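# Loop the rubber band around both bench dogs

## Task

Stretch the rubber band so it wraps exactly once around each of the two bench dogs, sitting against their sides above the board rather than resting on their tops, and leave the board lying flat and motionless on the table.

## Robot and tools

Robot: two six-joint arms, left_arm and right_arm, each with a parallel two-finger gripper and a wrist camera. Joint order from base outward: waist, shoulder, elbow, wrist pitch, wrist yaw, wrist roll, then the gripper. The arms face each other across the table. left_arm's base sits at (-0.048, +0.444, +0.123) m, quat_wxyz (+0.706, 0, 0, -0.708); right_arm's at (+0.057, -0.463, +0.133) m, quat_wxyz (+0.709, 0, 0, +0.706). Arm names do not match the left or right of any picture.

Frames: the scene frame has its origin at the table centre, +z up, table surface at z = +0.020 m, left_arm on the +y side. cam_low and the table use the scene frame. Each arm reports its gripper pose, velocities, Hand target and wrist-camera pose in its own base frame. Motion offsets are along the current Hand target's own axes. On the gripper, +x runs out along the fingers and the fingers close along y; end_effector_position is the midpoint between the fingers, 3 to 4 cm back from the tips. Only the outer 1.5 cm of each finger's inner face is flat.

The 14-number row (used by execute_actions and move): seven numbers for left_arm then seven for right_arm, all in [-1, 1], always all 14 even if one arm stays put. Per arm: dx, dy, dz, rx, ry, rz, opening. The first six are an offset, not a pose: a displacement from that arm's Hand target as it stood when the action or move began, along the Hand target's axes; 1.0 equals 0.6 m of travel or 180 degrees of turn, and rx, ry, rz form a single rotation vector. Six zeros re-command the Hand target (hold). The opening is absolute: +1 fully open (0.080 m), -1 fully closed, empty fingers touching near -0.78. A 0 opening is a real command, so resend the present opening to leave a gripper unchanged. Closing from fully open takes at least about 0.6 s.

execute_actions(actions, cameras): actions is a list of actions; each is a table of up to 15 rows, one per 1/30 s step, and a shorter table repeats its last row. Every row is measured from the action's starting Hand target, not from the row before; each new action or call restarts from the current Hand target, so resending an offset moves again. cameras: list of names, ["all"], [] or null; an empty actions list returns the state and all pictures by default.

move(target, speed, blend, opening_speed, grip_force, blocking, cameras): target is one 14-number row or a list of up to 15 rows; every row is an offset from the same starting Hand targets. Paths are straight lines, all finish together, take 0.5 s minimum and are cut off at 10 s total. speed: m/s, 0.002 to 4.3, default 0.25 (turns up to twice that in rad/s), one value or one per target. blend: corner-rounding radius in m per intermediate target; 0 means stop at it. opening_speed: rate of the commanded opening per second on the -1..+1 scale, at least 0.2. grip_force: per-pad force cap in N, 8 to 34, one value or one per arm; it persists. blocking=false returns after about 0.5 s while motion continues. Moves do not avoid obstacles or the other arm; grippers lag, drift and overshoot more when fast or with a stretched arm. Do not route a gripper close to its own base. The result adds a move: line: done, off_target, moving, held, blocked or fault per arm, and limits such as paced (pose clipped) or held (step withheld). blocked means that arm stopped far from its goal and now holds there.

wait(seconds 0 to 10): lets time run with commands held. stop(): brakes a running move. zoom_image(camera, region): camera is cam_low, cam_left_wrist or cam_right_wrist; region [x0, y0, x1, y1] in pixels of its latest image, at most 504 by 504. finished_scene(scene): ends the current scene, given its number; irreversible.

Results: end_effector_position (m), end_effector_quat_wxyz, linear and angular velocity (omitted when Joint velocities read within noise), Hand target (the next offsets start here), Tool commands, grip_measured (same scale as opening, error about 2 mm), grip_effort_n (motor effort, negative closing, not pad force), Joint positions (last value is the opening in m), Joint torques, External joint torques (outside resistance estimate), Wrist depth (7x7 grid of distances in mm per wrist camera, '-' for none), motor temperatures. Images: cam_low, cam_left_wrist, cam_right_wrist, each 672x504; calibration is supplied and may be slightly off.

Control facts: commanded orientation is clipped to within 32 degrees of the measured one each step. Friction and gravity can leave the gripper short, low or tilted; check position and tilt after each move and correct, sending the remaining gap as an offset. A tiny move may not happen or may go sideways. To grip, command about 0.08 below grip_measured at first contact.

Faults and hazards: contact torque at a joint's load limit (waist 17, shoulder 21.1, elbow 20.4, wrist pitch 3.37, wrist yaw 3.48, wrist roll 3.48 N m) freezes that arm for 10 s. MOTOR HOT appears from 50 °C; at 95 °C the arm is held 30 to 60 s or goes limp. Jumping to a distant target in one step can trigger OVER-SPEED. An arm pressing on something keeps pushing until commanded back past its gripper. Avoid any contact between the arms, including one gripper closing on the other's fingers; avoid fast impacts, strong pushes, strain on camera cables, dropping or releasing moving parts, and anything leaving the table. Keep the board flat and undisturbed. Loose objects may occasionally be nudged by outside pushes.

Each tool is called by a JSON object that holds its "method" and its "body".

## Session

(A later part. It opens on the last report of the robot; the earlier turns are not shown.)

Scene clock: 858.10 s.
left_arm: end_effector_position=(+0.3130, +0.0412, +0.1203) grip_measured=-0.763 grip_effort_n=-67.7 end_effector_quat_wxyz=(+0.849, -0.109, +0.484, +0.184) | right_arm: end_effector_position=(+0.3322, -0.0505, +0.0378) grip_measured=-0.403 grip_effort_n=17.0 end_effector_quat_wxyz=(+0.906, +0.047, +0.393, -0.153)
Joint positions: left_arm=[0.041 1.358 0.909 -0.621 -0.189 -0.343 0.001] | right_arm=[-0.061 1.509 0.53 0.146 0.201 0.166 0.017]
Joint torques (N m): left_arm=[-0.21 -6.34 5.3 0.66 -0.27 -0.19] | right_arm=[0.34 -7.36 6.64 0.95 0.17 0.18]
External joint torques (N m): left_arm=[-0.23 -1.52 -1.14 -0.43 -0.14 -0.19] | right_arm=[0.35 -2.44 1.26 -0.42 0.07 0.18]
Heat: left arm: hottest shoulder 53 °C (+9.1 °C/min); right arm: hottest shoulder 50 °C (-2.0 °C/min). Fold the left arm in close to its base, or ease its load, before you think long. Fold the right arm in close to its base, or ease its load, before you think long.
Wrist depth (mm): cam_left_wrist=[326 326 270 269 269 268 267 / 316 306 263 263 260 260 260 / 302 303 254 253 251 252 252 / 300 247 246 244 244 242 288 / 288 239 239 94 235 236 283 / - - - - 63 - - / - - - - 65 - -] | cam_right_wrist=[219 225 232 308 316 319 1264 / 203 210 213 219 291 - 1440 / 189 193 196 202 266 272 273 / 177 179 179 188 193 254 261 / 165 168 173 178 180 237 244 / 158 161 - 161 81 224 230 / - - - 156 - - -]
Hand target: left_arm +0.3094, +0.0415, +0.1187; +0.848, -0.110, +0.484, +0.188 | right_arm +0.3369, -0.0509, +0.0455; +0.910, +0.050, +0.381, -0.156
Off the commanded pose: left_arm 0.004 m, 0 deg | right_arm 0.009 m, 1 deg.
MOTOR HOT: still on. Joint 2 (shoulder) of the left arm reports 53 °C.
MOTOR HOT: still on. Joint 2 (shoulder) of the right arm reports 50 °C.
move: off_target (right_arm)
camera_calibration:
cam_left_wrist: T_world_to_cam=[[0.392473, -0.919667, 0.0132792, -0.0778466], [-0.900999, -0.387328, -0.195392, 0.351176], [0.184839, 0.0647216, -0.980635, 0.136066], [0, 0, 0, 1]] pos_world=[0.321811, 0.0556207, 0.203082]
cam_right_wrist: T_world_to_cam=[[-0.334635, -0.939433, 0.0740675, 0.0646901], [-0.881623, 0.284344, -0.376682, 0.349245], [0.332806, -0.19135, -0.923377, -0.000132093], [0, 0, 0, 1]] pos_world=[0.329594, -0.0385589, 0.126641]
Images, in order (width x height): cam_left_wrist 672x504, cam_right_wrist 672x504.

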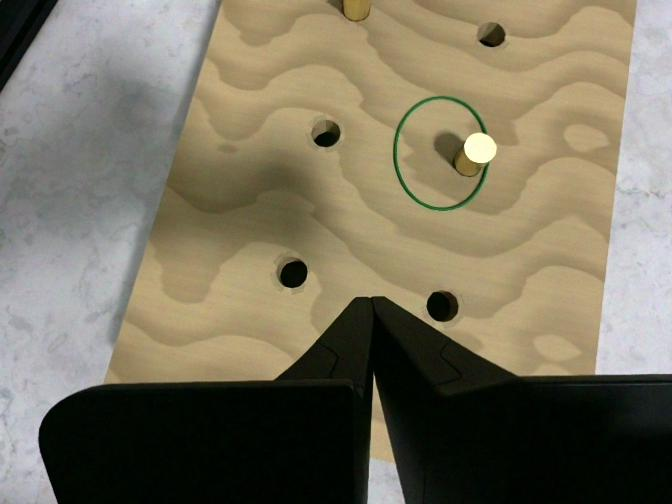

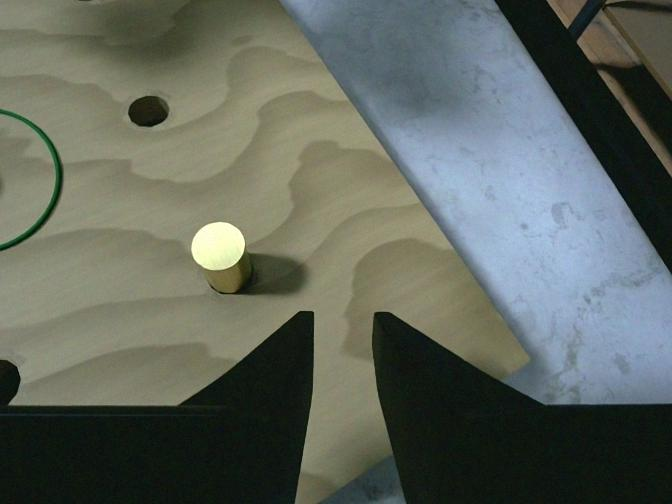

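{"method": "move", "body": {"target": [[0,0,0,0,0,0,-1,0.097,0.205,0.1057,0,0,0,-0.4],[0,0,0,0,0,0,-1,0.1507,0.2073,0.0522,0,0,0,-0.4]], "speed": 0.15, "blend": [0.02,0], "cameras": ["cam_right_wrist"]}}

Scene clock: 864.43 s.
left_arm: end_effector_position=(+0.3130, +0.0412, +0.1203) grip_measured=-0.763 grip_effort_n=-67.7 end_effector_quat_wxyz=(+0.849, -0.109, +0.484, +0.184) | right_arm: end_effector_position=(+0.4599, +0.0393, +0.0054) grip_measured=-0.403 grip_effort_n=16.5 end_effector_quat_wxyz=(+0.911, +0.049, +0.380, -0.151)
Joint positions: left_arm=[0.041 1.358 0.909 -0.621 -0.189 -0.343 0.001] | right_arm=[0.206 2.049 1.045 0.139 0.377 0.372 0.017]
Joint torques (N m): left_arm=[-0.25 -6.38 5.31 0.64 -0.3 -0.19] | right_arm=[0.12 -9.39 3.97 1.84 0.29 0.2]
External joint torques (N m): left_arm=[-0.21 -1.52 -1.2 -0.49 -0.19 -0.19] | right_arm=[0.14 -0.54 -1.37 0.49 0.11 0.2]
Heat: left arm: hottest shoulder 51 °C (+5.0 °C/min); right arm: hottest shoulder 50 °C (-1.0 °C/min). Fold the left arm in close to its base, or ease its load, before you think long. Fold the right arm in close to its base, or ease its load, before you think long.
Wrist depth (mm): cam_left_wrist=[328 330 271 270 210 173 152 / 316 317 261 260 257 260 157 / 305 302 253 252 251 250 253 / - 246 245 244 243 242 290 / 287 238 240 93 235 236 282 / - - - - 63 - - / - - - - 65 - -] | cam_right_wrist=[176 179 185 191 197 282 292 / 161 164 170 174 180 188 265 / 151 151 155 160 164 168 240 / 140 140 145 148 154 156 160 / 129 130 134 - 142 145 148 / - 123 - 124 81 137 139 / - - - 121 - - -]
Hand target: left_arm +0.3094, +0.0415, +0.1187; +0.848, -0.110, +0.484, +0.188 | right_arm +0.4579, +0.0381, -0.0001; +0.910, +0.050, +0.381, -0.156
Off the commanded pose: left_arm 0.004 m, 1 deg | right_arm 0.006 m, 1 deg.
MOTOR HOT: still on. Joint 2 (shoulder) of the left arm reports 51 °C.
MOTOR HOT: still on. Joint 2 (shoulder) of the right arm reports 50 °C.
move: done; blend cut to 0 m at target 1
camera_calibration:
cam_right_wrist: T_world_to_cam=[[-0.333892, -0.9404, 0.0645299, 0.193959], [-0.871712, 0.282005, -0.400739, 0.4197], [0.358657, -0.190055, -0.913917, -0.0673821], [0, 0, 0, 1]] pos_world=[0.454786, 0.0512348, 0.0940925]
Images, in order (width x height): cam_right_wrist 672x504.

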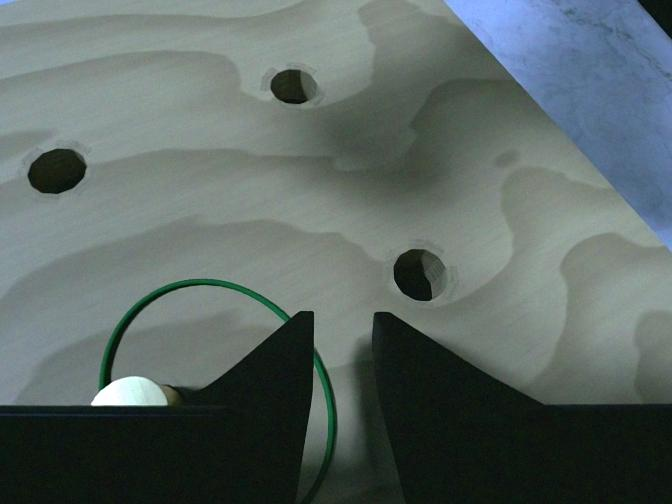

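{"method": "move", "body": {"target": [0,0,0,0,0,0,-1,-0.0063,0.0052,-0.0347,0,0,0,-0.4], "speed": 0.08, "cameras": ["cam_right_wrist"]}}

Scene clock: 868.57 s.
left_arm: end_effector_position=(+0.3130, +0.0412, +0.1203) grip_measured=-0.763 grip_effort_n=-67.7 end_effector_quat_wxyz=(+0.849, -0.109, +0.484, +0.184) | right_arm: end_effector_position=(+0.4454, +0.0476, -0.0066) grip_measured=-0.403 grip_effort_n=16.5 end_effector_quat_wxyz=(+0.912, +0.049, +0.379, -0.151)
Joint positions: left_arm=[0.041 1.358 0.909 -0.621 -0.189 -0.343 0.001] | right_arm=[0.237 2.049 0.978 0.198 0.399 0.398 0.017]
Joint torques (N m): left_arm=[-0.22 -6.37 5.32 0.65 -0.28 -0.23] | right_arm=[0.19 -9.19 3.39 1.89 0.33 0.22]
External joint torques (N m): left_arm=[-0.2 -1.59 -1.12 -0.46 -0.16 -0.24] | right_arm=[0.14 -0.69 -1.58 0.58 0.13 0.22]
Motor temperatures (°C): left_arm=[23 50 29 32 26 24] | right_arm=[21 50 32 31 26 27]
Heat: left arm: hottest shoulder 50 °C (+4.0 °C/min); right arm: hottest shoulder 50 °C (-1.0 °C/min). Fold the left arm in close to its base, or ease its load, before you think long. Fold the right arm in close to its base, or ease its load, before you think long.
Wrist depth (mm): cam_left_wrist=[329 324 270 269 264 187 165 / - - 260 261 259 260 255 / 307 301 254 253 250 250 253 / 298 250 246 243 243 244 246 / 287 238 239 93 237 236 280 / - - - - 63 - - / - - - - 65 - -] | cam_right_wrist=[162 165 170 178 181 191 274 / 153 150 156 160 166 170 247 / 137 139 143 146 151 156 160 / 127 129 132 136 138 142 147 / - 98 124 127 130 132 136 / - 111 - 116 81 125 128 / - - - 110 - - -]
Hand target: left_arm +0.3094, +0.0415, +0.1187; +0.848, -0.110, +0.484, +0.188 | right_arm +0.4424, +0.0463, -0.0121; +0.910, +0.050, +0.381, -0.156
Off the commanded pose: left_arm 0.004 m, 1 deg | right_arm 0.007 m, 1 deg.
MOTOR HOT: still on. Joint 2 (shoulder) of the left arm reports 50 °C.
MOTOR HOT: still on. Joint 2 (shoulder) of the right arm reports 50 °C.
move: done
camera_calibration:
cam_right_wrist: T_world_to_cam=[[-0.334552, -0.940168, 0.0644864, 0.197912], [-0.870913, 0.282317, -0.402253, 0.399484], [0.35998, -0.190736, -0.913255, -0.0720957], [0, 0, 0, 1]] pos_world=[0.440081, 0.0595378, 0.0820892]
Images, in order (width x height): cam_right_wrist 672x504.

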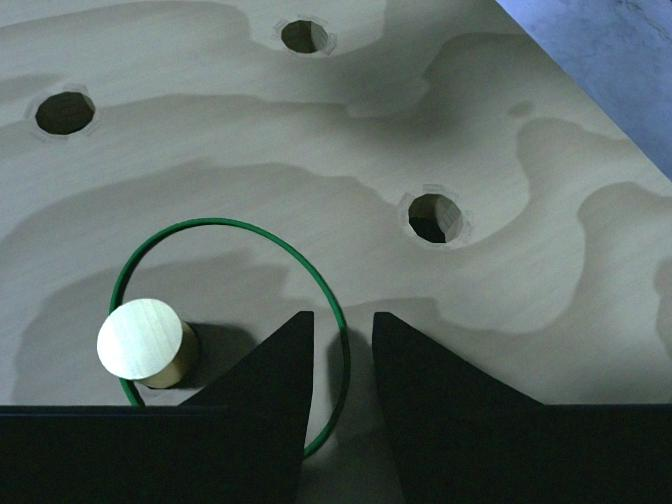

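{"method": "move", "body": {"target": [0,0,0,0,0,0,-1,0.0272,-0.002,-0.041,0,0,0,-0.4], "speed": 0.06, "cameras": ["cam_right_wrist"]}}

{"method": "zoom_image", "body": {"camera": "cam_right_wrist", "region": [220, 240, 480, 440]}}

Scene clock: 872.27 s.
left_arm: end_effector_position=(+0.3130, +0.0412, +0.1203) grip_measured=-0.763 grip_effort_n=-67.7 end_effector_quat_wxyz=(+0.849, -0.109, +0.484, +0.184) | right_arm: end_effector_position=(+0.4452, +0.0455, -0.0205) grip_measured=-0.403 grip_effort_n=16.5 end_effector_quat_wxyz=(+0.918, +0.053, +0.359, -0.158)
Joint positions: left_arm=[0.041 1.358 0.909 -0.621 -0.189 -0.343 0.001] | right_arm=[0.24 2.097 0.939 0.322 0.422 0.403 0.017]
Joint torques (N m): left_arm=[-0.23 -6.36 5.36 0.67 -0.32 -0.17] | right_arm=[0.3 -6.01 2.58 1.31 -0.11 0.17]
External joint torques (N m): left_arm=[-0.23 -1.53 -1.15 -0.46 -0.2 -0.17] | right_arm=[0.36 2.53 -2.11 -0.04 -0.32 0.16]
Heat: left arm: hottest shoulder 49 °C (+3.0 °C/min); right arm: hottest shoulder 50 °C (-1.0 °C/min). Fold the left arm in close to its base, or ease its load, before you think long. Fold the right arm in close to its base, or ease its load, before you think long.
Wrist depth (mm): cam_left_wrist=[324 329 271 271 247 197 195 / 316 318 262 262 257 259 177 / 305 306 254 252 250 251 250 / 296 245 244 245 244 244 290 / 288 238 239 94 236 235 239 / - - - - 63 - - / - - - - 65 - -] | cam_right_wrist=[158 162 165 173 175 185 272 / 145 144 148 153 157 162 237 / 130 131 136 139 143 145 150 / 119 121 124 127 130 132 134 / - 90 115 117 119 121 124 / - 102 - 106 81 114 116 / - - - 100 - - -]
Hand target: left_arm +0.3094, +0.0415, +0.1187; +0.848, -0.110, +0.484, +0.188 | right_arm +0.4361, +0.0463, -0.0410; +0.910, +0.050, +0.381, -0.156
Off the commanded pose: left_arm 0.004 m, 1 deg | right_arm 0.022 m, 3 deg.
MOTOR HOT: still on. Joint 2 (shoulder) of the left arm reports 49 °C.
MOTOR HOT: still on. Joint 2 (shoulder) of the right arm reports 50 °C.
move: off_target (right_arm)
camera_calibration:
cam_right_wrist: T_world_to_cam=[[-0.351742, -0.934497, 0.054714, 0.203991], [-0.848807, 0.293751, -0.439586, 0.383226], [0.39472, -0.201062, -0.896532, -0.0998225], [0, 0, 0, 1]] pos_world=[0.436439, 0.0579857, 0.0678055]
Images, in order (width x height): cam_right_wrist 672x504.

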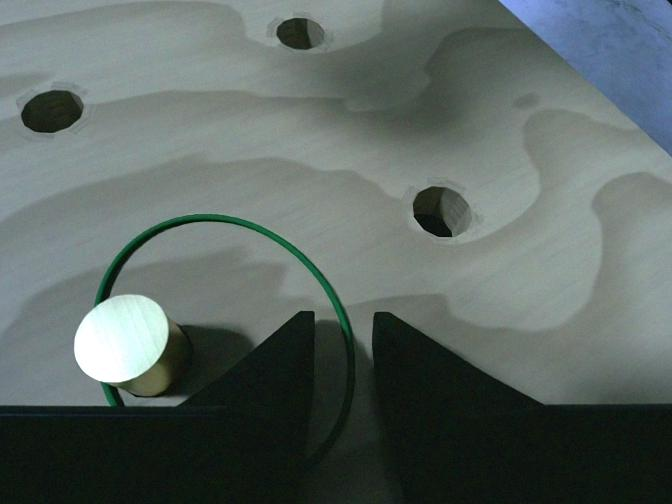

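Scaled by 1.938 from the camera's 672x504 image, which has a finer 960x720 frame.

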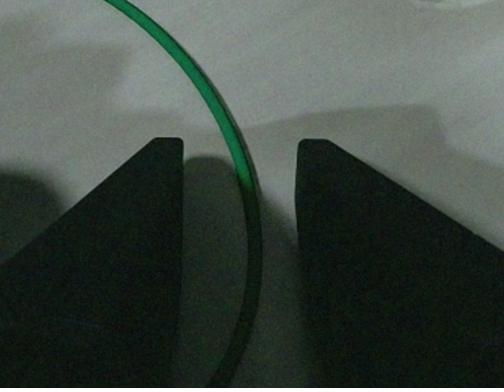

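{"method": "move", "body": {"target": [[0,0,0,0,0,0,-1,0,0,0,0,0,0,-1],[0,0,0,0,0,0,-1,-0.06,0,0.06,0,0,0,-1]], "speed": 0.08, "opening_speed": 0.6, "cameras": ["cam_right_wrist","cam_left_wrist"]}}

{"method": "zoom_image", "body": {"camera": "cam_left_wrist", "region": [280, 0, 580, 230]}}

Scene clock: 876.83 s.
left_arm: end_effector_position=(+0.3130, +0.0412, +0.1203) grip_measured=-0.763 grip_effort_n=-67.7 end_effector_quat_wxyz=(+0.849, -0.109, +0.484, +0.184) | right_arm: end_effector_position=(+0.4318, +0.0457, +0.0012) grip_measured=-0.756 grip_effort_n=-83.5 end_effector_quat_wxyz=(+0.906, +0.042, +0.392, -0.156)
Joint positions: left_arm=[0.041 1.358 0.909 -0.621 -0.189 -0.343 0.001] | right_arm=[0.243 1.991 0.95 0.133 0.408 0.404 0.001]
Joint torques (N m): left_arm=[-0.22 -6.45 5.25 0.67 -0.29 -0.22] | right_arm=[0.33 -11.37 6.04 0.81 0.16 0.22]
External joint torques (N m): left_arm=[-0.23 -1.62 -1.24 -0.44 -0.17 -0.22] | right_arm=[0.29 -3.16 0.97 -0.47 -0.05 0.21]
Heat: left arm: hottest shoulder 48 °C (-1.0 °C/min); right arm: hottest shoulder 50 °C (+0.0 °C/min). Fold the left arm in close to its base, or ease its load, before you think long. Fold the right arm in close to its base, or ease its load, before you think long.
Wrist depth (mm): cam_left_wrist=[324 324 270 269 229 266 164 / 315 316 260 261 260 260 263 / 306 301 253 252 251 251 253 / - 249 245 246 244 243 290 / 289 238 239 93 235 236 280 / - - - - 63 - - / - - - - 65 - -] | cam_right_wrist=[166 169 175 183 190 270 288 / 153 157 162 167 174 180 258 / 142 145 149 154 161 166 171 / 133 135 140 144 148 152 157 / 125 122 131 136 138 142 147 / - 120 - 74 75 134 138 / - - - - - - -]
Hand target: left_arm +0.3094, +0.0415, +0.1187; +0.848, -0.110, +0.484, +0.188 | right_arm +0.4367, +0.0476, +0.0099; +0.910, +0.050, +0.381, -0.156
Off the commanded pose: left_arm 0.004 m, 1 deg | right_arm 0.010 m, 2 deg.
MOTOR HOT: still on. Joint 2 (shoulder) of the left arm reports 48 °C.
MOTOR HOT: still on. Joint 2 (shoulder) of the right arm reports 50 °C.
move: off_target (right_arm)
camera_calibration:
cam_left_wrist: T_world_to_cam=[[0.392473, -0.919667, 0.0132792, -0.0778466], [-0.900999, -0.387328, -0.195392, 0.351176], [0.184839, 0.0647216, -0.980635, 0.136066], [0, 0, 0, 1]] pos_world=[0.321811, 0.0556207, 0.203082]
cam_right_wrist: T_world_to_cam=[[-0.336162, -0.937955, 0.0850587, 0.191677], [-0.881527, 0.28157, -0.378983, 0.395909], [0.331519, -0.202381, -0.921486, -0.04754], [0, 0, 0, 1]] pos_world=[0.429199, 0.0586875, 0.0899315]
Images, in order (width x height): cam_left_wrist 672x504, cam_right_wrist 672x504.

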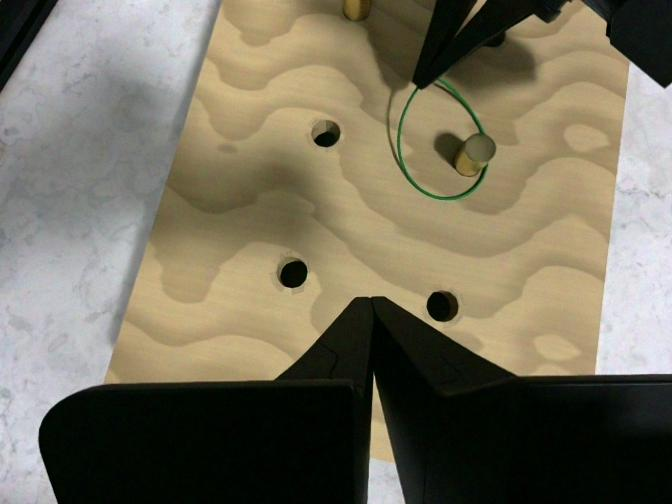

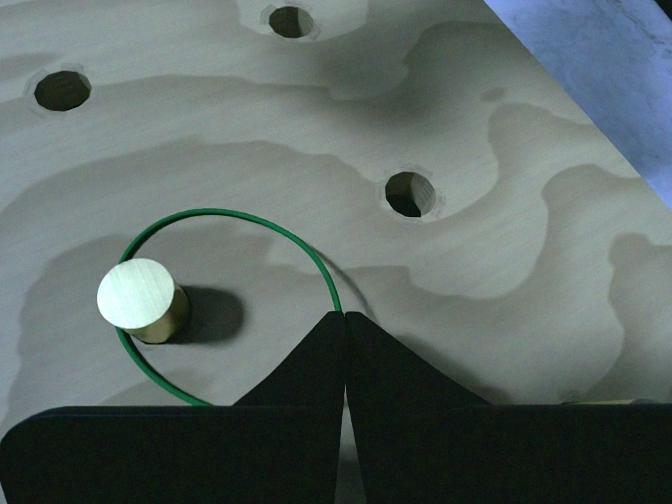

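Scaled by 1.680 from the camera's 672x504 image, which has a finer 960x720 frame.

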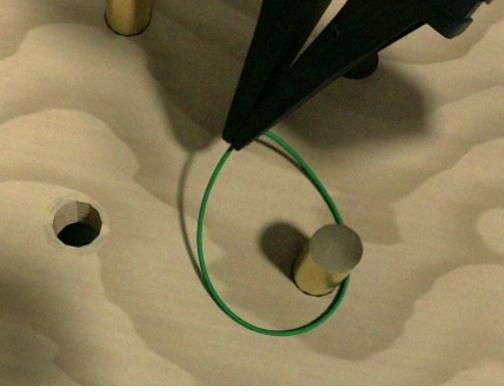

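{"method": "move", "body": {"target": [[0,0,0,0,0,0,-1,-0.0382,-0.0948,0.0195,0,0,0,-1],[0,0,0,0,0,0,-1,-0.084,-0.1945,-0.0375,0,0,0,-1]], "speed": 0.1, "blend": [0.01,0], "cameras": ["cam_right_wrist","cam_left_wrist"]}}

{"method": "zoom_image", "body": {"camera": "cam_right_wrist", "region": [200, 220, 460, 420]}}

Scene clock: 883.87 s.
left_arm: end_effector_position=(+0.3130, +0.0412, +0.1203) grip_measured=-0.763 grip_effort_n=-67.7 end_effector_quat_wxyz=(+0.849, -0.109, +0.484, +0.184) | right_arm: end_effector_position=(+0.3519, -0.0445, +0.0310) grip_measured=-0.756 grip_effort_n=-83.5 end_effector_quat_wxyz=(+0.908, +0.048, +0.388, -0.154)
Joint positions: left_arm=[0.041 1.358 0.909 -0.621 -0.189 -0.343 0.001] | right_arm=[-0.032 1.608 0.582 0.198 0.222 0.191 0.001]
Joint torques (N m): left_arm=[-0.14 -6.46 5.3 0.68 -0.29 -0.18] | right_arm=[-0.18 -8.24 3.64 1.98 0.03 -0.1]
External joint torques (N m): left_arm=[-0.15 -1.6 -1.21 -0.44 -0.17 -0.18] | right_arm=[-0.19 -2.77 -1.52 0.62 -0.08 -0.1]
Heat: left arm: hottest shoulder 46 °C (-6.0 °C/min); right arm: hottest shoulder 52 °C (+3.0 °C/min). Fold the right arm in close to its base, or ease its load, before you think long.
Wrist depth (mm): cam_left_wrist=[318 - 270 270 269 269 265 / - 325 262 261 260 259 260 / 307 304 252 254 251 252 252 / - 292 246 243 244 244 249 / - 239 239 94 235 237 238 / - - - - 63 - - / - - - - 65 - -] | cam_right_wrist=[213 218 225 296 311 311 1250 / 198 202 206 212 284 293 285 / 183 185 190 194 261 267 267 / 170 173 177 180 184 248 254 / 159 161 160 171 172 227 235 / 151 154 - 74 75 167 221 / - - - - - - -]
Hand target: left_arm +0.3094, +0.0415, +0.1187; +0.848, -0.110, +0.484, +0.188 | right_arm +0.3506, -0.0457, +0.0330; +0.910, +0.050, +0.381, -0.156
Off the commanded pose: left_arm 0.004 m, 1 deg | right_arm 0.003 m, 1 deg.
MOTOR HOT: still on. Joint 2 (shoulder) of the right arm reports 52 °C.
MOTOR HOT: cleared for the motors of the left arm.
move: done; blend cut to 0 m at target 1
camera_calibration:
cam_left_wrist: T_world_to_cam=[[0.392473, -0.919667, 0.0132792, -0.0778466], [-0.900999, -0.387328, -0.195392, 0.351176], [0.184839, 0.0647216, -0.980635, 0.136066], [0, 0, 0, 1]] pos_world=[0.321811, 0.0556207, 0.203082]
cam_right_wrist: T_world_to_cam=[[-0.338058, -0.938474, 0.0705895, 0.0788226], [-0.876698, 0.286754, -0.386229, 0.360861], [0.342224, -0.192454, -0.919698, -0.0153192], [0, 0, 0, 1]] pos_world=[0.348255, -0.0324534, 0.119722]
Images, in order (width x height): cam_left_wrist 672x504, cam_right_wrist 672x504.

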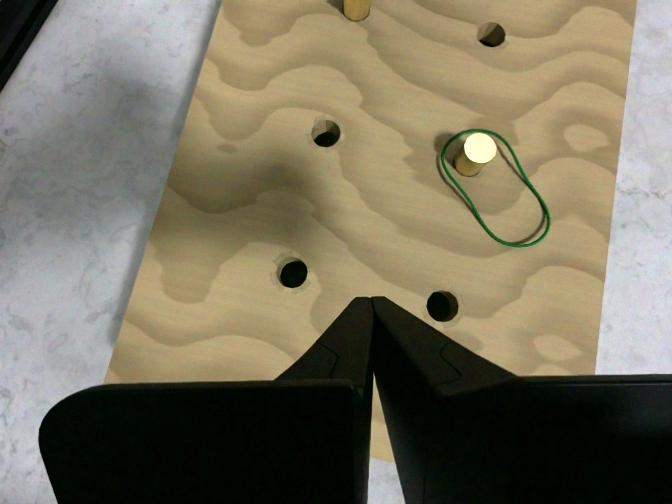

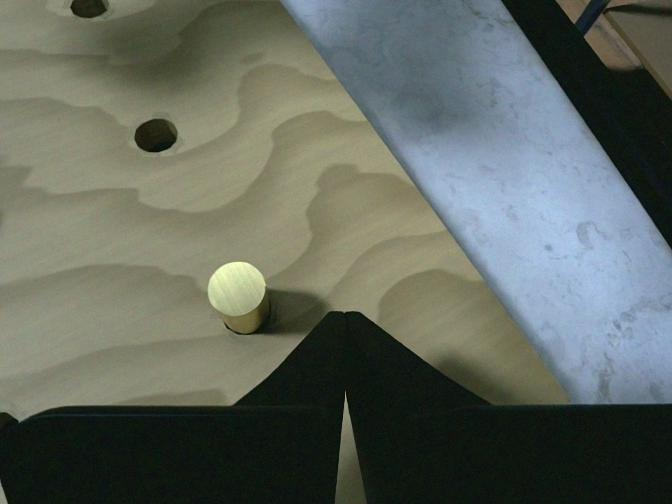

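Scaled by 1.938 from the camera's 672x504 image, which has a finer 960x720 frame.

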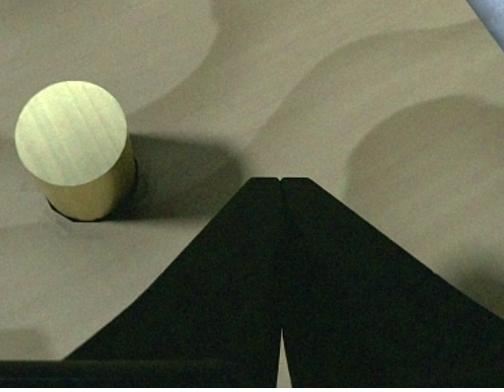

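{"method": "move", "body": {"target": [[0,0,0,0,0,0,-1,-0.0237,0,0.0235,0,0,0,-1],[0,0,0,0,0,0,-1,0.0618,0.1955,0.0962,0.142,0.136,-0.073,-0.4]], "speed": 0.15, "blend": [0.01,0], "cameras": ["cam_right_wrist","cam_left_wrist"]}}

Scene clock: 914.20 s.
left_arm: end_effector_position=(+0.3116, +0.0411, +0.1188) grip_measured=-0.763 grip_effort_n=-67.7 end_effector_quat_wxyz=(+0.847, -0.108, +0.487, +0.184) | right_arm: end_effector_position=(+0.4480, +0.0431, +0.0466) grip_measured=-0.403 grip_effort_n=16.5 end_effector_quat_wxyz=(+0.753, +0.235, +0.525, -0.321)
Joint positions: left_arm=[0.041 1.358 0.906 -0.624 -0.189 -0.343 0.001] | right_arm=[0.189 2.144 1.619 -0.842 0.282 0.981 0.017]
Joint torques (N m): left_arm=[-0.21 -6.44 5.62 0.87 -0.28 -0.19] | right_arm=[0.2 -9.94 7.47 0.22 0.16 0.15]
External joint torques (N m): left_arm=[-0.21 -1.59 -0.91 -0.26 -0.15 -0.19] | right_arm=[0.19 -0.19 1.76 -0.41 -0.05 0.15]
Motor temperatures (°C): left_arm=[23 43 30 30 26 24] | right_arm=[21 51 32 36 26 27]
Heat: left arm: hottest shoulder 43 °C (-11.1 °C/min); right arm: hottest shoulder 51 °C (+1.0 °C/min). Fold the right arm in close to its base, or ease its load, before you think long.
Wrist depth (mm): cam_left_wrist=[- - 269 265 262 128 99 / - 316 259 260 256 254 107 / - 245 250 250 249 247 295 / - 244 243 242 243 239 287 / - 239 237 - 235 233 238 / - - - - - - - / - - - - - - -] | cam_right_wrist=[162 165 166 169 173 176 233 / 162 164 167 170 173 176 180 / - 165 167 171 174 177 180 / 163 164 168 171 174 176 181 / 163 165 168 171 174 177 182 / 163 165 - 172 81 178 181 / - - - 172 - - -]
Hand target: left_arm +0.3094, +0.0415, +0.1188; +0.848, -0.110, +0.484, +0.188 | right_arm +0.4520, +0.0441, +0.0441; +0.753, +0.236, +0.523, -0.323
Off the commanded pose: left_arm 0.002 m, 1 deg | right_arm 0.005 m, 0 deg.
MOTOR HOT: still on. Joint 2 (shoulder) of the right arm reports 51 °C.
move: done; blend cut to 0 m at target 1
camera_calibration:
cam_left_wrist: T_world_to_cam=[[0.39219, -0.919819, 0.0109664, -0.0770042], [-0.902391, -0.387019, -0.189492, 0.349266], [0.178542, 0.0644208, -0.981821, 0.136939], [0, 0, 0, 1]] pos_world=[0.320926, 0.0555209, 0.201477]
cam_right_wrist: T_world_to_cam=[[-0.732753, -0.679869, 0.0291661, 0.360058], [-0.679365, 0.733333, 0.02619, 0.299216], [-0.0391943, -0.000623611, -0.999231, 0.149452], [0, 0, 0, 1]] pos_world=[0.472968, 0.0254606, 0.130999]
Images, in order (width x height): cam_left_wrist 672x504, cam_right_wrist 672x504.

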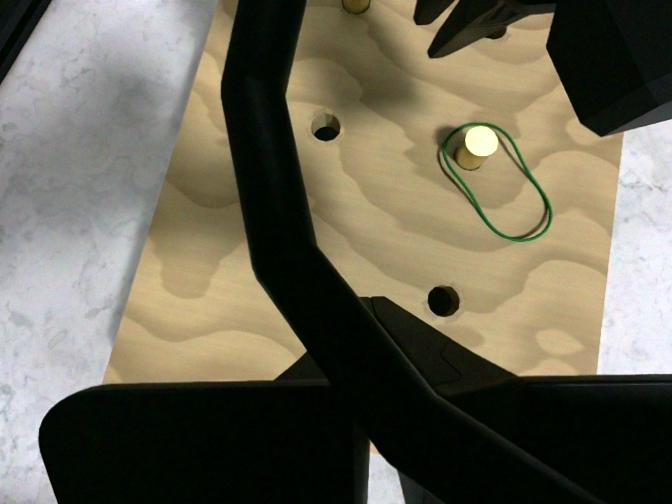

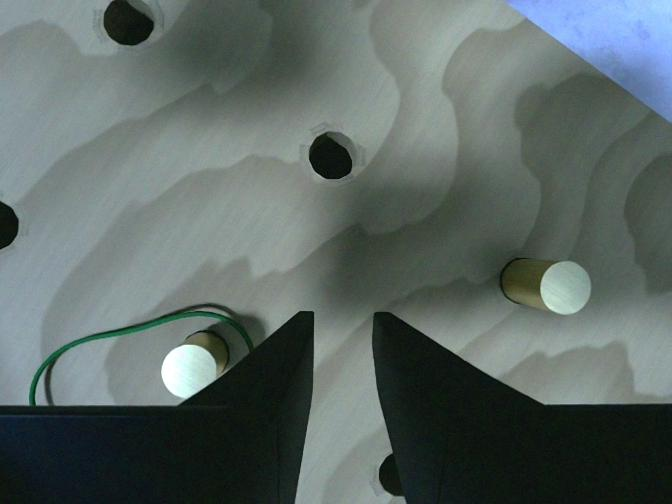

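{"method": "move", "body": {"target": [0,0,0,0,0,0,-1,0.0108,0.0528,-0.0462,0,0,0,-0.65], "speed": 0.1, "cameras": ["cam_right_wrist"]}}

{"method": "zoom_image", "body": {"camera": "cam_right_wrist", "region": [180, 220, 480, 440]}}

Scene clock: 924.20 s.
left_arm: end_effector_position=(+0.3116, +0.0413, +0.1190) grip_measured=-0.763 grip_effort_n=-67.7 end_effector_quat_wxyz=(+0.847, -0.108, +0.487, +0.185) | right_arm: end_effector_position=(+0.4544, +0.0857, +0.0307) grip_measured=-0.646 grip_effort_n=-16.0 end_effector_quat_wxyz=(+0.752, +0.234, +0.528, -0.317)
Joint positions: left_arm=[0.041 1.357 0.906 -0.624 -0.191 -0.343 0.001] | right_arm=[0.28 2.231 1.698 -0.862 0.292 1.067 0.006]
Joint torques (N m): left_arm=[-0.05 -6.33 5.65 0.91 -0.17 -0.18] | right_arm=[-0.42 -10.63 7.45 0.22 0.41 0.23]
External joint torques (N m): left_arm=[-0.03 -1.52 -0.78 -0.18 -0.06 -0.18] | right_arm=[-0.44 -0.21 1.69 -0.38 0.2 0.23]
Heat: left arm: hottest shoulder 42 °C (-9.1 °C/min); right arm: hottest shoulder 52 °C (+2.0 °C/min). Fold the right arm in close to its base, or ease its load, before you think long.
Wrist depth (mm): cam_left_wrist=[322 323 269 267 266 187 93 / - 316 259 260 258 255 - / - 304 252 251 248 247 247 / 296 243 244 242 241 240 241 / 286 236 236 238 234 234 233 / - - - - - - - / - - - - - - -] | cam_right_wrist=[145 147 150 153 156 158 162 / 146 147 150 153 157 159 162 / 146 148 151 153 156 160 162 / 146 148 151 154 157 160 162 / 147 149 151 154 157 161 163 / 147 149 - 74 - 161 164 / - - - - - - -]
Hand target: left_arm +0.3094, +0.0415, +0.1187; +0.848, -0.110, +0.484, +0.188 | right_arm +0.4592, +0.0833, +0.0291; +0.753, +0.236, +0.523, -0.323
Off the commanded pose: left_arm 0.002 m, 1 deg | right_arm 0.006 m, 1 deg.
MOTOR HOT: still on. Joint 2 (shoulder) of the right arm reports 52 °C.
move: done
camera_calibration:
cam_right_wrist: T_world_to_cam=[[-0.727051, -0.685968, 0.0290789, 0.39203], [-0.685158, 0.727618, 0.0336386, 0.275651], [-0.0442333, 0.00453333, -0.999011, 0.135607], [0, 0, 0, 1]] pos_world=[0.479888, 0.0677367, 0.1148]
Images, in order (width x height): cam_right_wrist 672x504.

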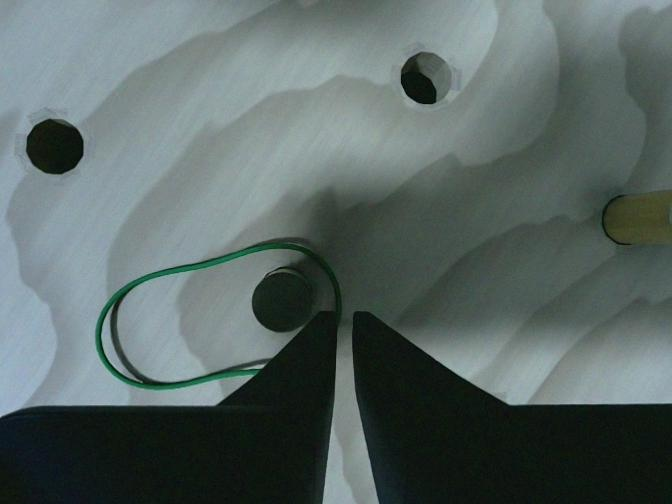

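Scaled by 1.680 from the camera's 672x504 image, which has a finer 960x720 frame.

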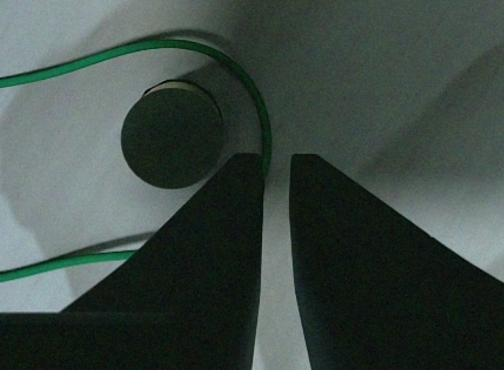

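{"method": "move", "body": {"target": [[0,0,0,0,0,0,-1,0,0,-0.0093,0,0,0,-0.65],[0,0,0,0,0,0,-1,0.031,0,-0.0218,0,0,0,-0.65]], "speed": 0.06, "blend": [0.002,0], "cameras": ["cam_right_wrist"]}}

{"method": "zoom_image", "body": {"camera": "cam_right_wrist", "region": [180, 220, 480, 440]}}

Scene clock: 935.87 s.
left_arm: end_effector_position=(+0.3116, +0.0413, +0.1190) grip_measured=-0.763 grip_effort_n=-67.7 end_effector_quat_wxyz=(+0.847, -0.108, +0.487, +0.185) | right_arm: end_effector_position=(+0.4570, +0.0894, +0.0156) grip_measured=-0.646 grip_effort_n=-16.0 end_effector_quat_wxyz=(+0.755, +0.239, +0.523, -0.316)
Joint positions: left_arm=[0.041 1.357 0.906 -0.624 -0.191 -0.343 0.001] | right_arm=[0.287 2.253 1.67 -0.799 0.295 1.079 0.006]
Joint torques (N m): left_arm=[-0.09 -6.35 5.74 0.89 -0.19 -0.2] | right_arm=[0.14 -10.93 4.28 0.9 0.41 0.23]
External joint torques (N m): left_arm=[-0.09 -1.49 -0.76 -0.22 -0.06 -0.2] | right_arm=[0.13 -0.36 -1.47 0.26 0.19 0.23]
Motor temperatures (°C): left_arm=[23 42 29 30 26 24] | right_arm=[21 55 35 31 26 27]
Heat: left arm: hottest shoulder 42 °C (-6.0 °C/min); right arm: hottest shoulder 55 °C (+5.0 °C/min). Fold the right arm in close to its base, or ease its load, before you think long.
Wrist depth (mm): cam_left_wrist=[326 319 271 267 266 116 93 / 318 316 259 259 258 206 152 / 307 256 252 251 249 237 138 / 298 248 244 244 242 239 242 / - 237 237 237 234 233 278 / - - - - - - - / - - - - - - -] | cam_right_wrist=[132 134 136 138 140 142 145 / 133 134 136 138 140 142 145 / 133 134 136 139 141 142 145 / 133 134 136 139 141 143 145 / 133 135 136 139 141 143 146 / 133 135 - 93 75 143 146 / - - - - - - -]
Hand target: left_arm +0.3094, +0.0415, +0.1187; +0.848, -0.110, +0.484, +0.188 | right_arm +0.4554, +0.0879, +0.0072; +0.753, +0.236, +0.523, -0.323
Off the commanded pose: left_arm 0.002 m, 1 deg | right_arm 0.009 m, 1 deg.
MOTOR HOT: still on. Joint 2 (shoulder) of the right arm reports 55 °C.
move: off_target (right_arm); blend cut to 0 m at target 1
camera_calibration:
cam_right_wrist: T_world_to_cam=[[-0.730722, -0.682507, 0.0151125, 0.398596], [-0.68208, 0.730831, 0.0255693, 0.273629], [-0.0284959, 0.00837617, -0.999559, 0.11307], [0, 0, 0, 1]] pos_world=[0.481122, 0.0711212, 0.1]
Images, in order (width x height): cam_right_wrist 672x504.

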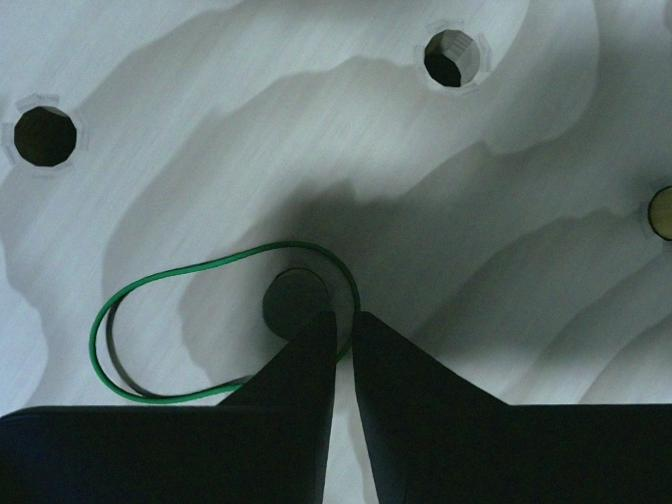

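Scaled by 1.680 from the camera's 672x504 image, which has a finer 960x720 frame.

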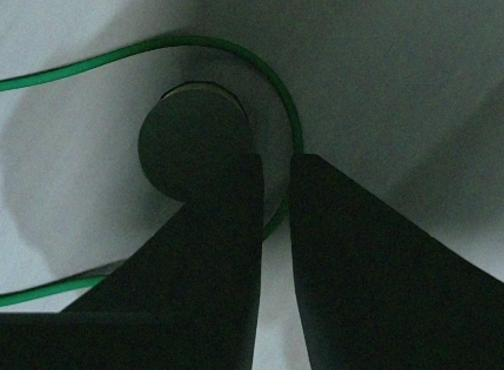

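{"method": "move", "body": {"target": [0,0,0,0,0,0,-1,0,-0.01,0,0,0,0,-0.65], "speed": 0.06, "cameras": ["cam_right_wrist"]}}

{"method": "zoom_image", "body": {"camera": "cam_right_wrist", "region": [180, 220, 480, 440]}}

Scene clock: 941.73 s.
left_arm: end_effector_position=(+0.3116, +0.0412, +0.1190) grip_measured=-0.763 grip_effort_n=-67.7 end_effector_quat_wxyz=(+0.847, -0.108, +0.487, +0.185) | right_arm: end_effector_position=(+0.4517, +0.0866, +0.0074) grip_measured=-0.646 grip_effort_n=-16.0 end_effector_quat_wxyz=(+0.751, +0.236, +0.527, -0.320)
Joint positions: left_arm=[0.041 1.357 0.906 -0.624 -0.191 -0.343 0.001] | right_arm=[0.285 2.253 1.637 -0.781 0.295 1.079 0.006]
Joint torques (N m): left_arm=[-0.12 -6.23 5.74 0.92 -0.17 -0.18] | right_arm=[-0.28 -13.2 4.06 0.84 0.37 -0.03]
External joint torques (N m): left_arm=[-0.1 -1.41 -0.73 -0.19 -0.05 -0.18] | right_arm=[-0.23 -2.72 -1.63 0.21 0.15 -0.03]
Motor temperatures (°C): left_arm=[23 42 29 30 26 24] | right_arm=[21 57 35 31 26 27]
Heat: left arm: hottest shoulder 42 °C (-5.0 °C/min); right arm: hottest shoulder 57 °C (+5.0 °C/min). Fold the right arm in close to its base, or ease its load, before you think long.
Wrist depth (mm): cam_left_wrist=[324 - 268 267 265 111 99 / 312 - 259 259 257 211 132 / 307 304 252 250 249 246 140 / - 247 244 245 241 240 284 / 288 237 237 238 235 234 279 / - - - - - - - / - - - - - - -] | cam_right_wrist=[124 125 127 129 133 134 137 / 124 125 128 130 133 135 137 / - 126 128 130 133 135 138 / 125 126 128 131 133 136 138 / 125 126 128 130 134 136 139 / - 127 - 94 75 136 139 / - - - - - - -]
Hand target: left_arm +0.3094, +0.0415, +0.1187; +0.848, -0.110, +0.484, +0.188 | right_arm +0.4510, +0.0839, +0.0071; +0.753, +0.236, +0.523, -0.323
Off the commanded pose: left_arm 0.002 m, 1 deg | right_arm 0.003 m, 1 deg.
MOTOR HOT: still on. Joint 2 (shoulder) of the right arm reports 57 °C.
move: done
camera_calibration:
cam_right_wrist: T_world_to_cam=[[-0.732227, -0.680495, 0.0277562, 0.393282], [-0.679763, 0.732739, 0.0318514, 0.271027], [-0.0420128, 0.0044548, -0.999107, 0.111248], [0, 0, 0, 1]] pos_world=[0.47688, 0.0685386, 0.0916001]
Images, in order (width x height): cam_right_wrist 672x504.

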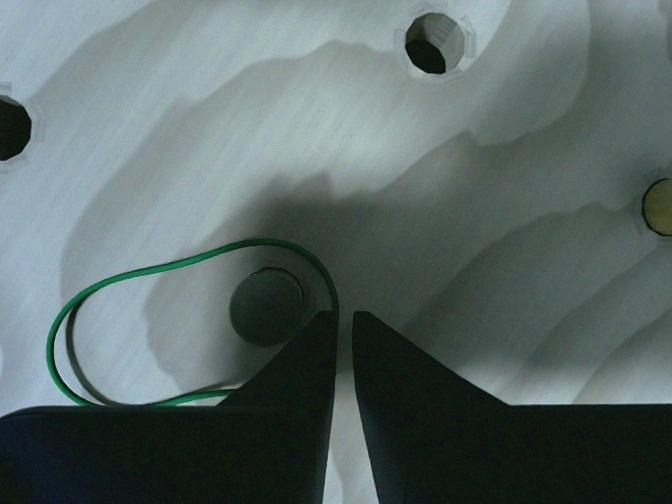

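Scaled by 1.680 from the camera's 672x504 image, which has a finer 960x720 frame.

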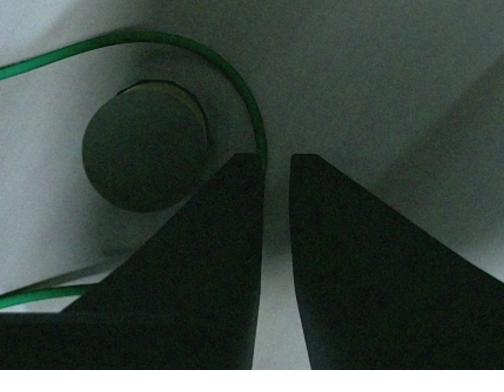

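{"method": "move", "body": {"target": [[0,0,0,0,0,0,-1,0,0.0055,0,0,0,0,-0.65]], "speed": 0.06, "cameras": ["cam_right_wrist"]}}

{"method": "zoom_image", "body": {"camera": "cam_right_wrist", "region": [180, 220, 480, 440]}}

Scene clock: 945.47 s.
left_arm: end_effector_position=(+0.3116, +0.0412, +0.1190) grip_measured=-0.763 grip_effort_n=-67.7 end_effector_quat_wxyz=(+0.847, -0.108, +0.487, +0.185) | right_arm: end_effector_position=(+0.4517, +0.0866, +0.0074) grip_measured=-0.646 grip_effort_n=-16.0 end_effector_quat_wxyz=(+0.751, +0.236, +0.527, -0.320)
Joint positions: left_arm=[0.041 1.357 0.906 -0.624 -0.191 -0.343 0.001] | right_arm=[0.285 2.253 1.637 -0.781 0.295 1.079 0.006]
Joint torques (N m): left_arm=[-0.13 -6.38 5.69 0.9 -0.19 -0.19] | right_arm=[0.08 -11.81 6.06 0.1 0.4 0.08]
External joint torques (N m): left_arm=[-0.11 -1.59 -0.72 -0.19 -0.07 -0.19] | right_arm=[0.03 -1.33 0.43 -0.49 0.17 0.08]
Motor temperatures (°C): left_arm=[23 42 29 30 26 24] | right_arm=[21 59 34 31 26 27]
Heat: left arm: hottest shoulder 42 °C (-4.0 °C/min); right arm: hottest shoulder 59 °C (+7.1 °C/min). Fold the right arm in close to its base, or ease its load, before you think long.
Wrist depth (mm): cam_left_wrist=[325 325 268 267 264 112 98 / 313 314 260 260 258 212 132 / - 299 250 250 249 245 141 / 293 248 243 245 240 241 241 / 286 239 239 238 235 234 235 / - - - - - - - / - - - - - - -] | cam_right_wrist=[124 125 127 130 133 134 137 / 124 125 128 130 132 135 138 / - 126 128 130 133 135 137 / 125 126 128 131 134 135 138 / 125 127 128 130 134 136 139 / - 127 - 93 75 136 139 / - - - - - - -]
Hand target: left_arm +0.3094, +0.0415, +0.1187; +0.848, -0.110, +0.484, +0.188 | right_arm +0.4534, +0.0861, +0.0071; +0.753, +0.236, +0.523, -0.323
Off the commanded pose: left_arm 0.002 m, 1 deg | right_arm 0.002 m, 1 deg.
MOTOR HOT: still on. Joint 2 (shoulder) of the right arm reports 59 °C.
move: done
camera_calibration:
cam_right_wrist: T_world_to_cam=[[-0.732227, -0.680495, 0.0277562, 0.393282], [-0.679763, 0.732739, 0.0318514, 0.271027], [-0.0420128, 0.0044548, -0.999107, 0.111248], [0, 0, 0, 1]] pos_world=[0.47688, 0.0685386, 0.0916001]
Images, in order (width x height): cam_right_wrist 672x504.

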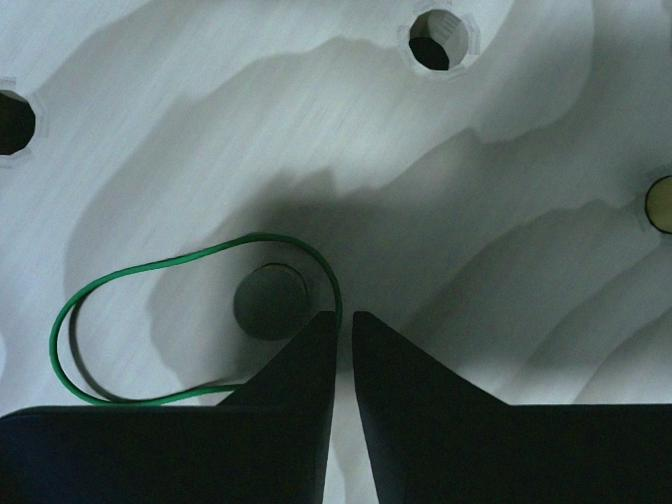

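Scaled by 1.680 from the camera's 672x504 image, which has a finer 960x720 frame.

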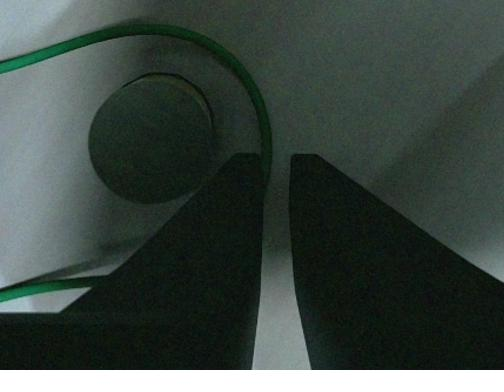

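{"method": "move", "body": {"target": [0,0,0,0,0,0,-1, 0,0.005,0,0,0,0,-0.65], "speed": 0.05, "cameras": ["cam_right_wrist"]}}

{"method": "zoom_image", "body": {"camera": "cam_right_wrist", "region": [220, 220, 450, 400]}}

Scene clock: 961.37 s.
left_arm: end_effector_position=(+0.3116, +0.0412, +0.1190) grip_measured=-0.763 grip_effort_n=-67.7 end_effector_quat_wxyz=(+0.847, -0.108, +0.487, +0.185) | right_arm: end_effector_position=(+0.4523, +0.0875, +0.0093) grip_measured=-0.646 grip_effort_n=-16.0 end_effector_quat_wxyz=(+0.752, +0.236, +0.527, -0.319)
Joint positions: left_arm=[0.041 1.357 0.906 -0.624 -0.191 -0.343 0.001] | right_arm=[0.286 2.253 1.645 -0.789 0.295 1.079 0.006]
Joint torques (N m): left_arm=[-0.14 -6.3 5.74 0.9 -0.2 -0.21] | right_arm=[0.26 -10.7 7.08 0.13 0.42 0.23]
External joint torques (N m): left_arm=[-0.16 -1.48 -0.74 -0.21 -0.07 -0.21] | right_arm=[0.28 -0.18 1.38 -0.48 0.19 0.23]
Motor temperatures (°C): left_arm=[23 41 29 30 26 24] | right_arm=[21 62 34 29 26 27]
Heat: left arm: hottest shoulder 41 °C (-3.0 °C/min); right arm: hottest shoulder 62 °C (+10.1 °C/min). Fold the right arm in close to its base, or ease its load, before you think long.
Wrist depth (mm): cam_left_wrist=[315 326 267 266 267 111 98 / 313 321 259 259 258 212 144 / 304 303 251 251 250 245 139 / 304 247 243 245 242 241 286 / 286 238 237 237 234 233 278 / - - - - - - - / - - - - - - -] | cam_right_wrist=[126 127 129 132 135 136 139 / 126 127 129 132 134 137 140 / 126 127 130 132 135 137 140 / 127 128 130 133 135 137 140 / 127 128 130 133 136 138 140 / - 129 - 93 75 138 141 / - - - - - - -]
Hand target: left_arm +0.3094, +0.0415, +0.1187; +0.848, -0.110, +0.484, +0.188 | right_arm +0.4556, +0.0882, +0.0072; +0.753, +0.236, +0.523, -0.323
Off the commanded pose: left_arm 0.002 m, 1 deg | right_arm 0.004 m, 1 deg.
MOTOR HOT: still on. Joint 2 (shoulder) of the right arm reports 62 °C.
move: done
camera_calibration:
cam_right_wrist: T_world_to_cam=[[-0.731223, -0.681587, 0.0274105, 0.393909], [-0.680865, 0.731723, 0.0316914, 0.271326], [-0.0416573, 0.0045106, -0.999122, 0.112995], [0, 0, 0, 1]] pos_world=[0.477478, 0.069438, 0.0935001]
Images, in order (width x height): cam_right_wrist 672x504.

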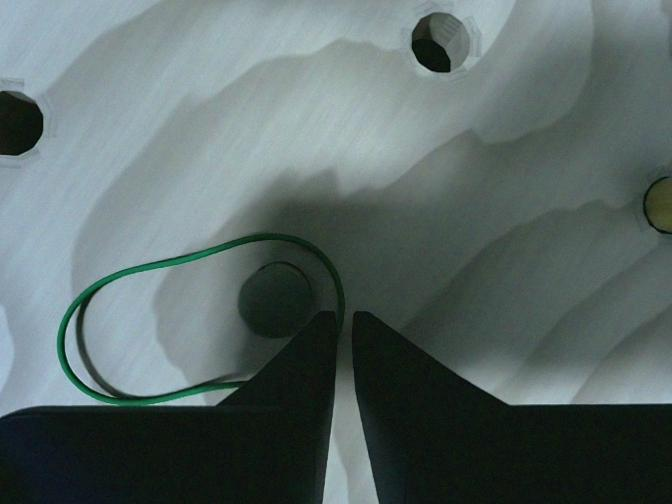

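Scaled by 2.191 from the camera's 672x504 image, which has a finer 960x720 frame.

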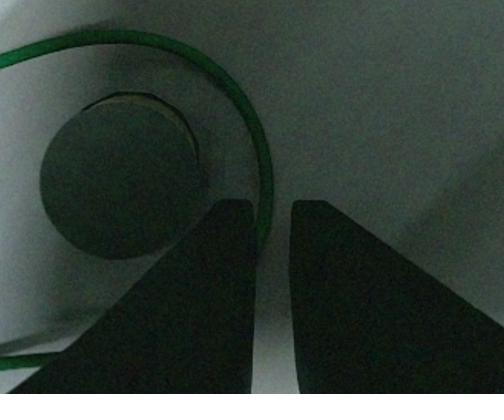

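{"method": "move", "body": {"target": [0,0,0,0,0,0,-1, 0.0155,0.001,-0.0056,0,0,0,-0.65], "speed": 0.04, "cameras": ["cam_right_wrist"]}}

{"method": "zoom_image", "body": {"camera": "cam_right_wrist", "region": [220, 220, 450, 400]}}

Scene clock: 964.80 s.
left_arm: end_effector_position=(+0.3116, +0.0412, +0.1190) grip_measured=-0.763 grip_effort_n=-67.7 end_effector_quat_wxyz=(+0.847, -0.108, +0.487, +0.185) | right_arm: end_effector_position=(+0.4541, +0.0878, +0.0036) grip_measured=-0.647 grip_effort_n=-15.1 end_effector_quat_wxyz=(+0.752, +0.236, +0.526, -0.320)
Joint positions: left_arm=[0.041 1.357 0.906 -0.624 -0.191 -0.343 0.001] | right_arm=[0.286 2.267 1.645 -0.773 0.296 1.081 0.006]
Joint torques (N m): left_arm=[-0.17 -6.29 5.86 0.88 -0.19 -0.21] | right_arm=[0.41 -10.47 5.79 1.12 0.38 0.2]
External joint torques (N m): left_arm=[-0.16 -1.47 -0.62 -0.23 -0.07 -0.21] | right_arm=[0.34 0.04 0.18 0.52 0.16 0.2]
Motor temperatures (°C): left_arm=[23 41 29 30 26 24] | right_arm=[21 62 34 29 26 27]
Heat: left arm: hottest shoulder 41 °C (-2.0 °C/min); right arm: hottest shoulder 62 °C (+10.0 °C/min). Fold the right arm in close to its base, or ease its load, before you think long.
Wrist depth (mm): cam_left_wrist=[323 - 268 267 264 112 97 / 313 313 260 259 257 211 134 / 305 244 251 250 250 244 140 / 298 244 244 245 240 240 285 / 283 239 238 94 235 234 280 / - - - - - - - / - - - - - - -] | cam_right_wrist=[121 122 124 126 128 131 133 / 121 122 125 126 129 131 134 / - 122 124 126 129 131 134 / 122 123 125 127 129 131 134 / 122 123 125 127 130 132 135 / - 123 - 93 75 132 135 / - - - - - - -]
Hand target: left_arm +0.3094, +0.0415, +0.1187; +0.848, -0.110, +0.484, +0.188 | right_arm +0.4561, +0.0887, -0.0028; +0.753, +0.236, +0.523, -0.323
Off the commanded pose: left_arm 0.002 m, 1 deg | right_arm 0.007 m, 0 deg.
MOTOR HOT: still on. Joint 2 (shoulder) of the right arm reports 62 °C.
move: done
camera_calibration:
cam_right_wrist: T_world_to_cam=[[-0.732467, -0.680276, 0.0267646, 0.395998], [-0.679626, 0.732947, 0.0299712, 0.271841], [-0.0400057, 0.00376304, -0.999192, 0.106632], [0, 0, 0, 1]] pos_world=[0.479072, 0.0697416, 0.0877998]
Images, in order (width x height): cam_right_wrist 672x504.

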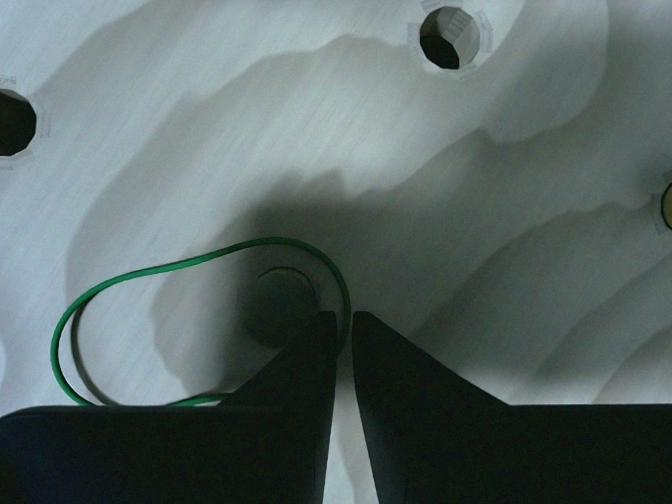

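Scaled by 2.191 from the camera's 672x504 image, which has a finer 960x720 frame.

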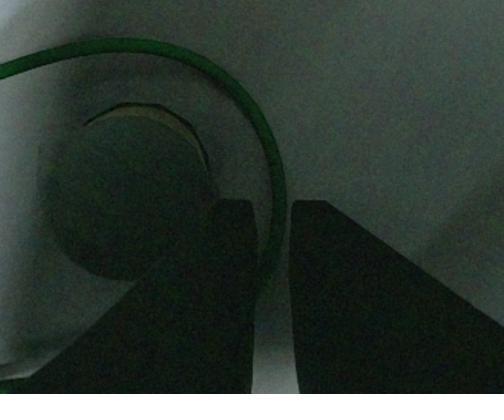

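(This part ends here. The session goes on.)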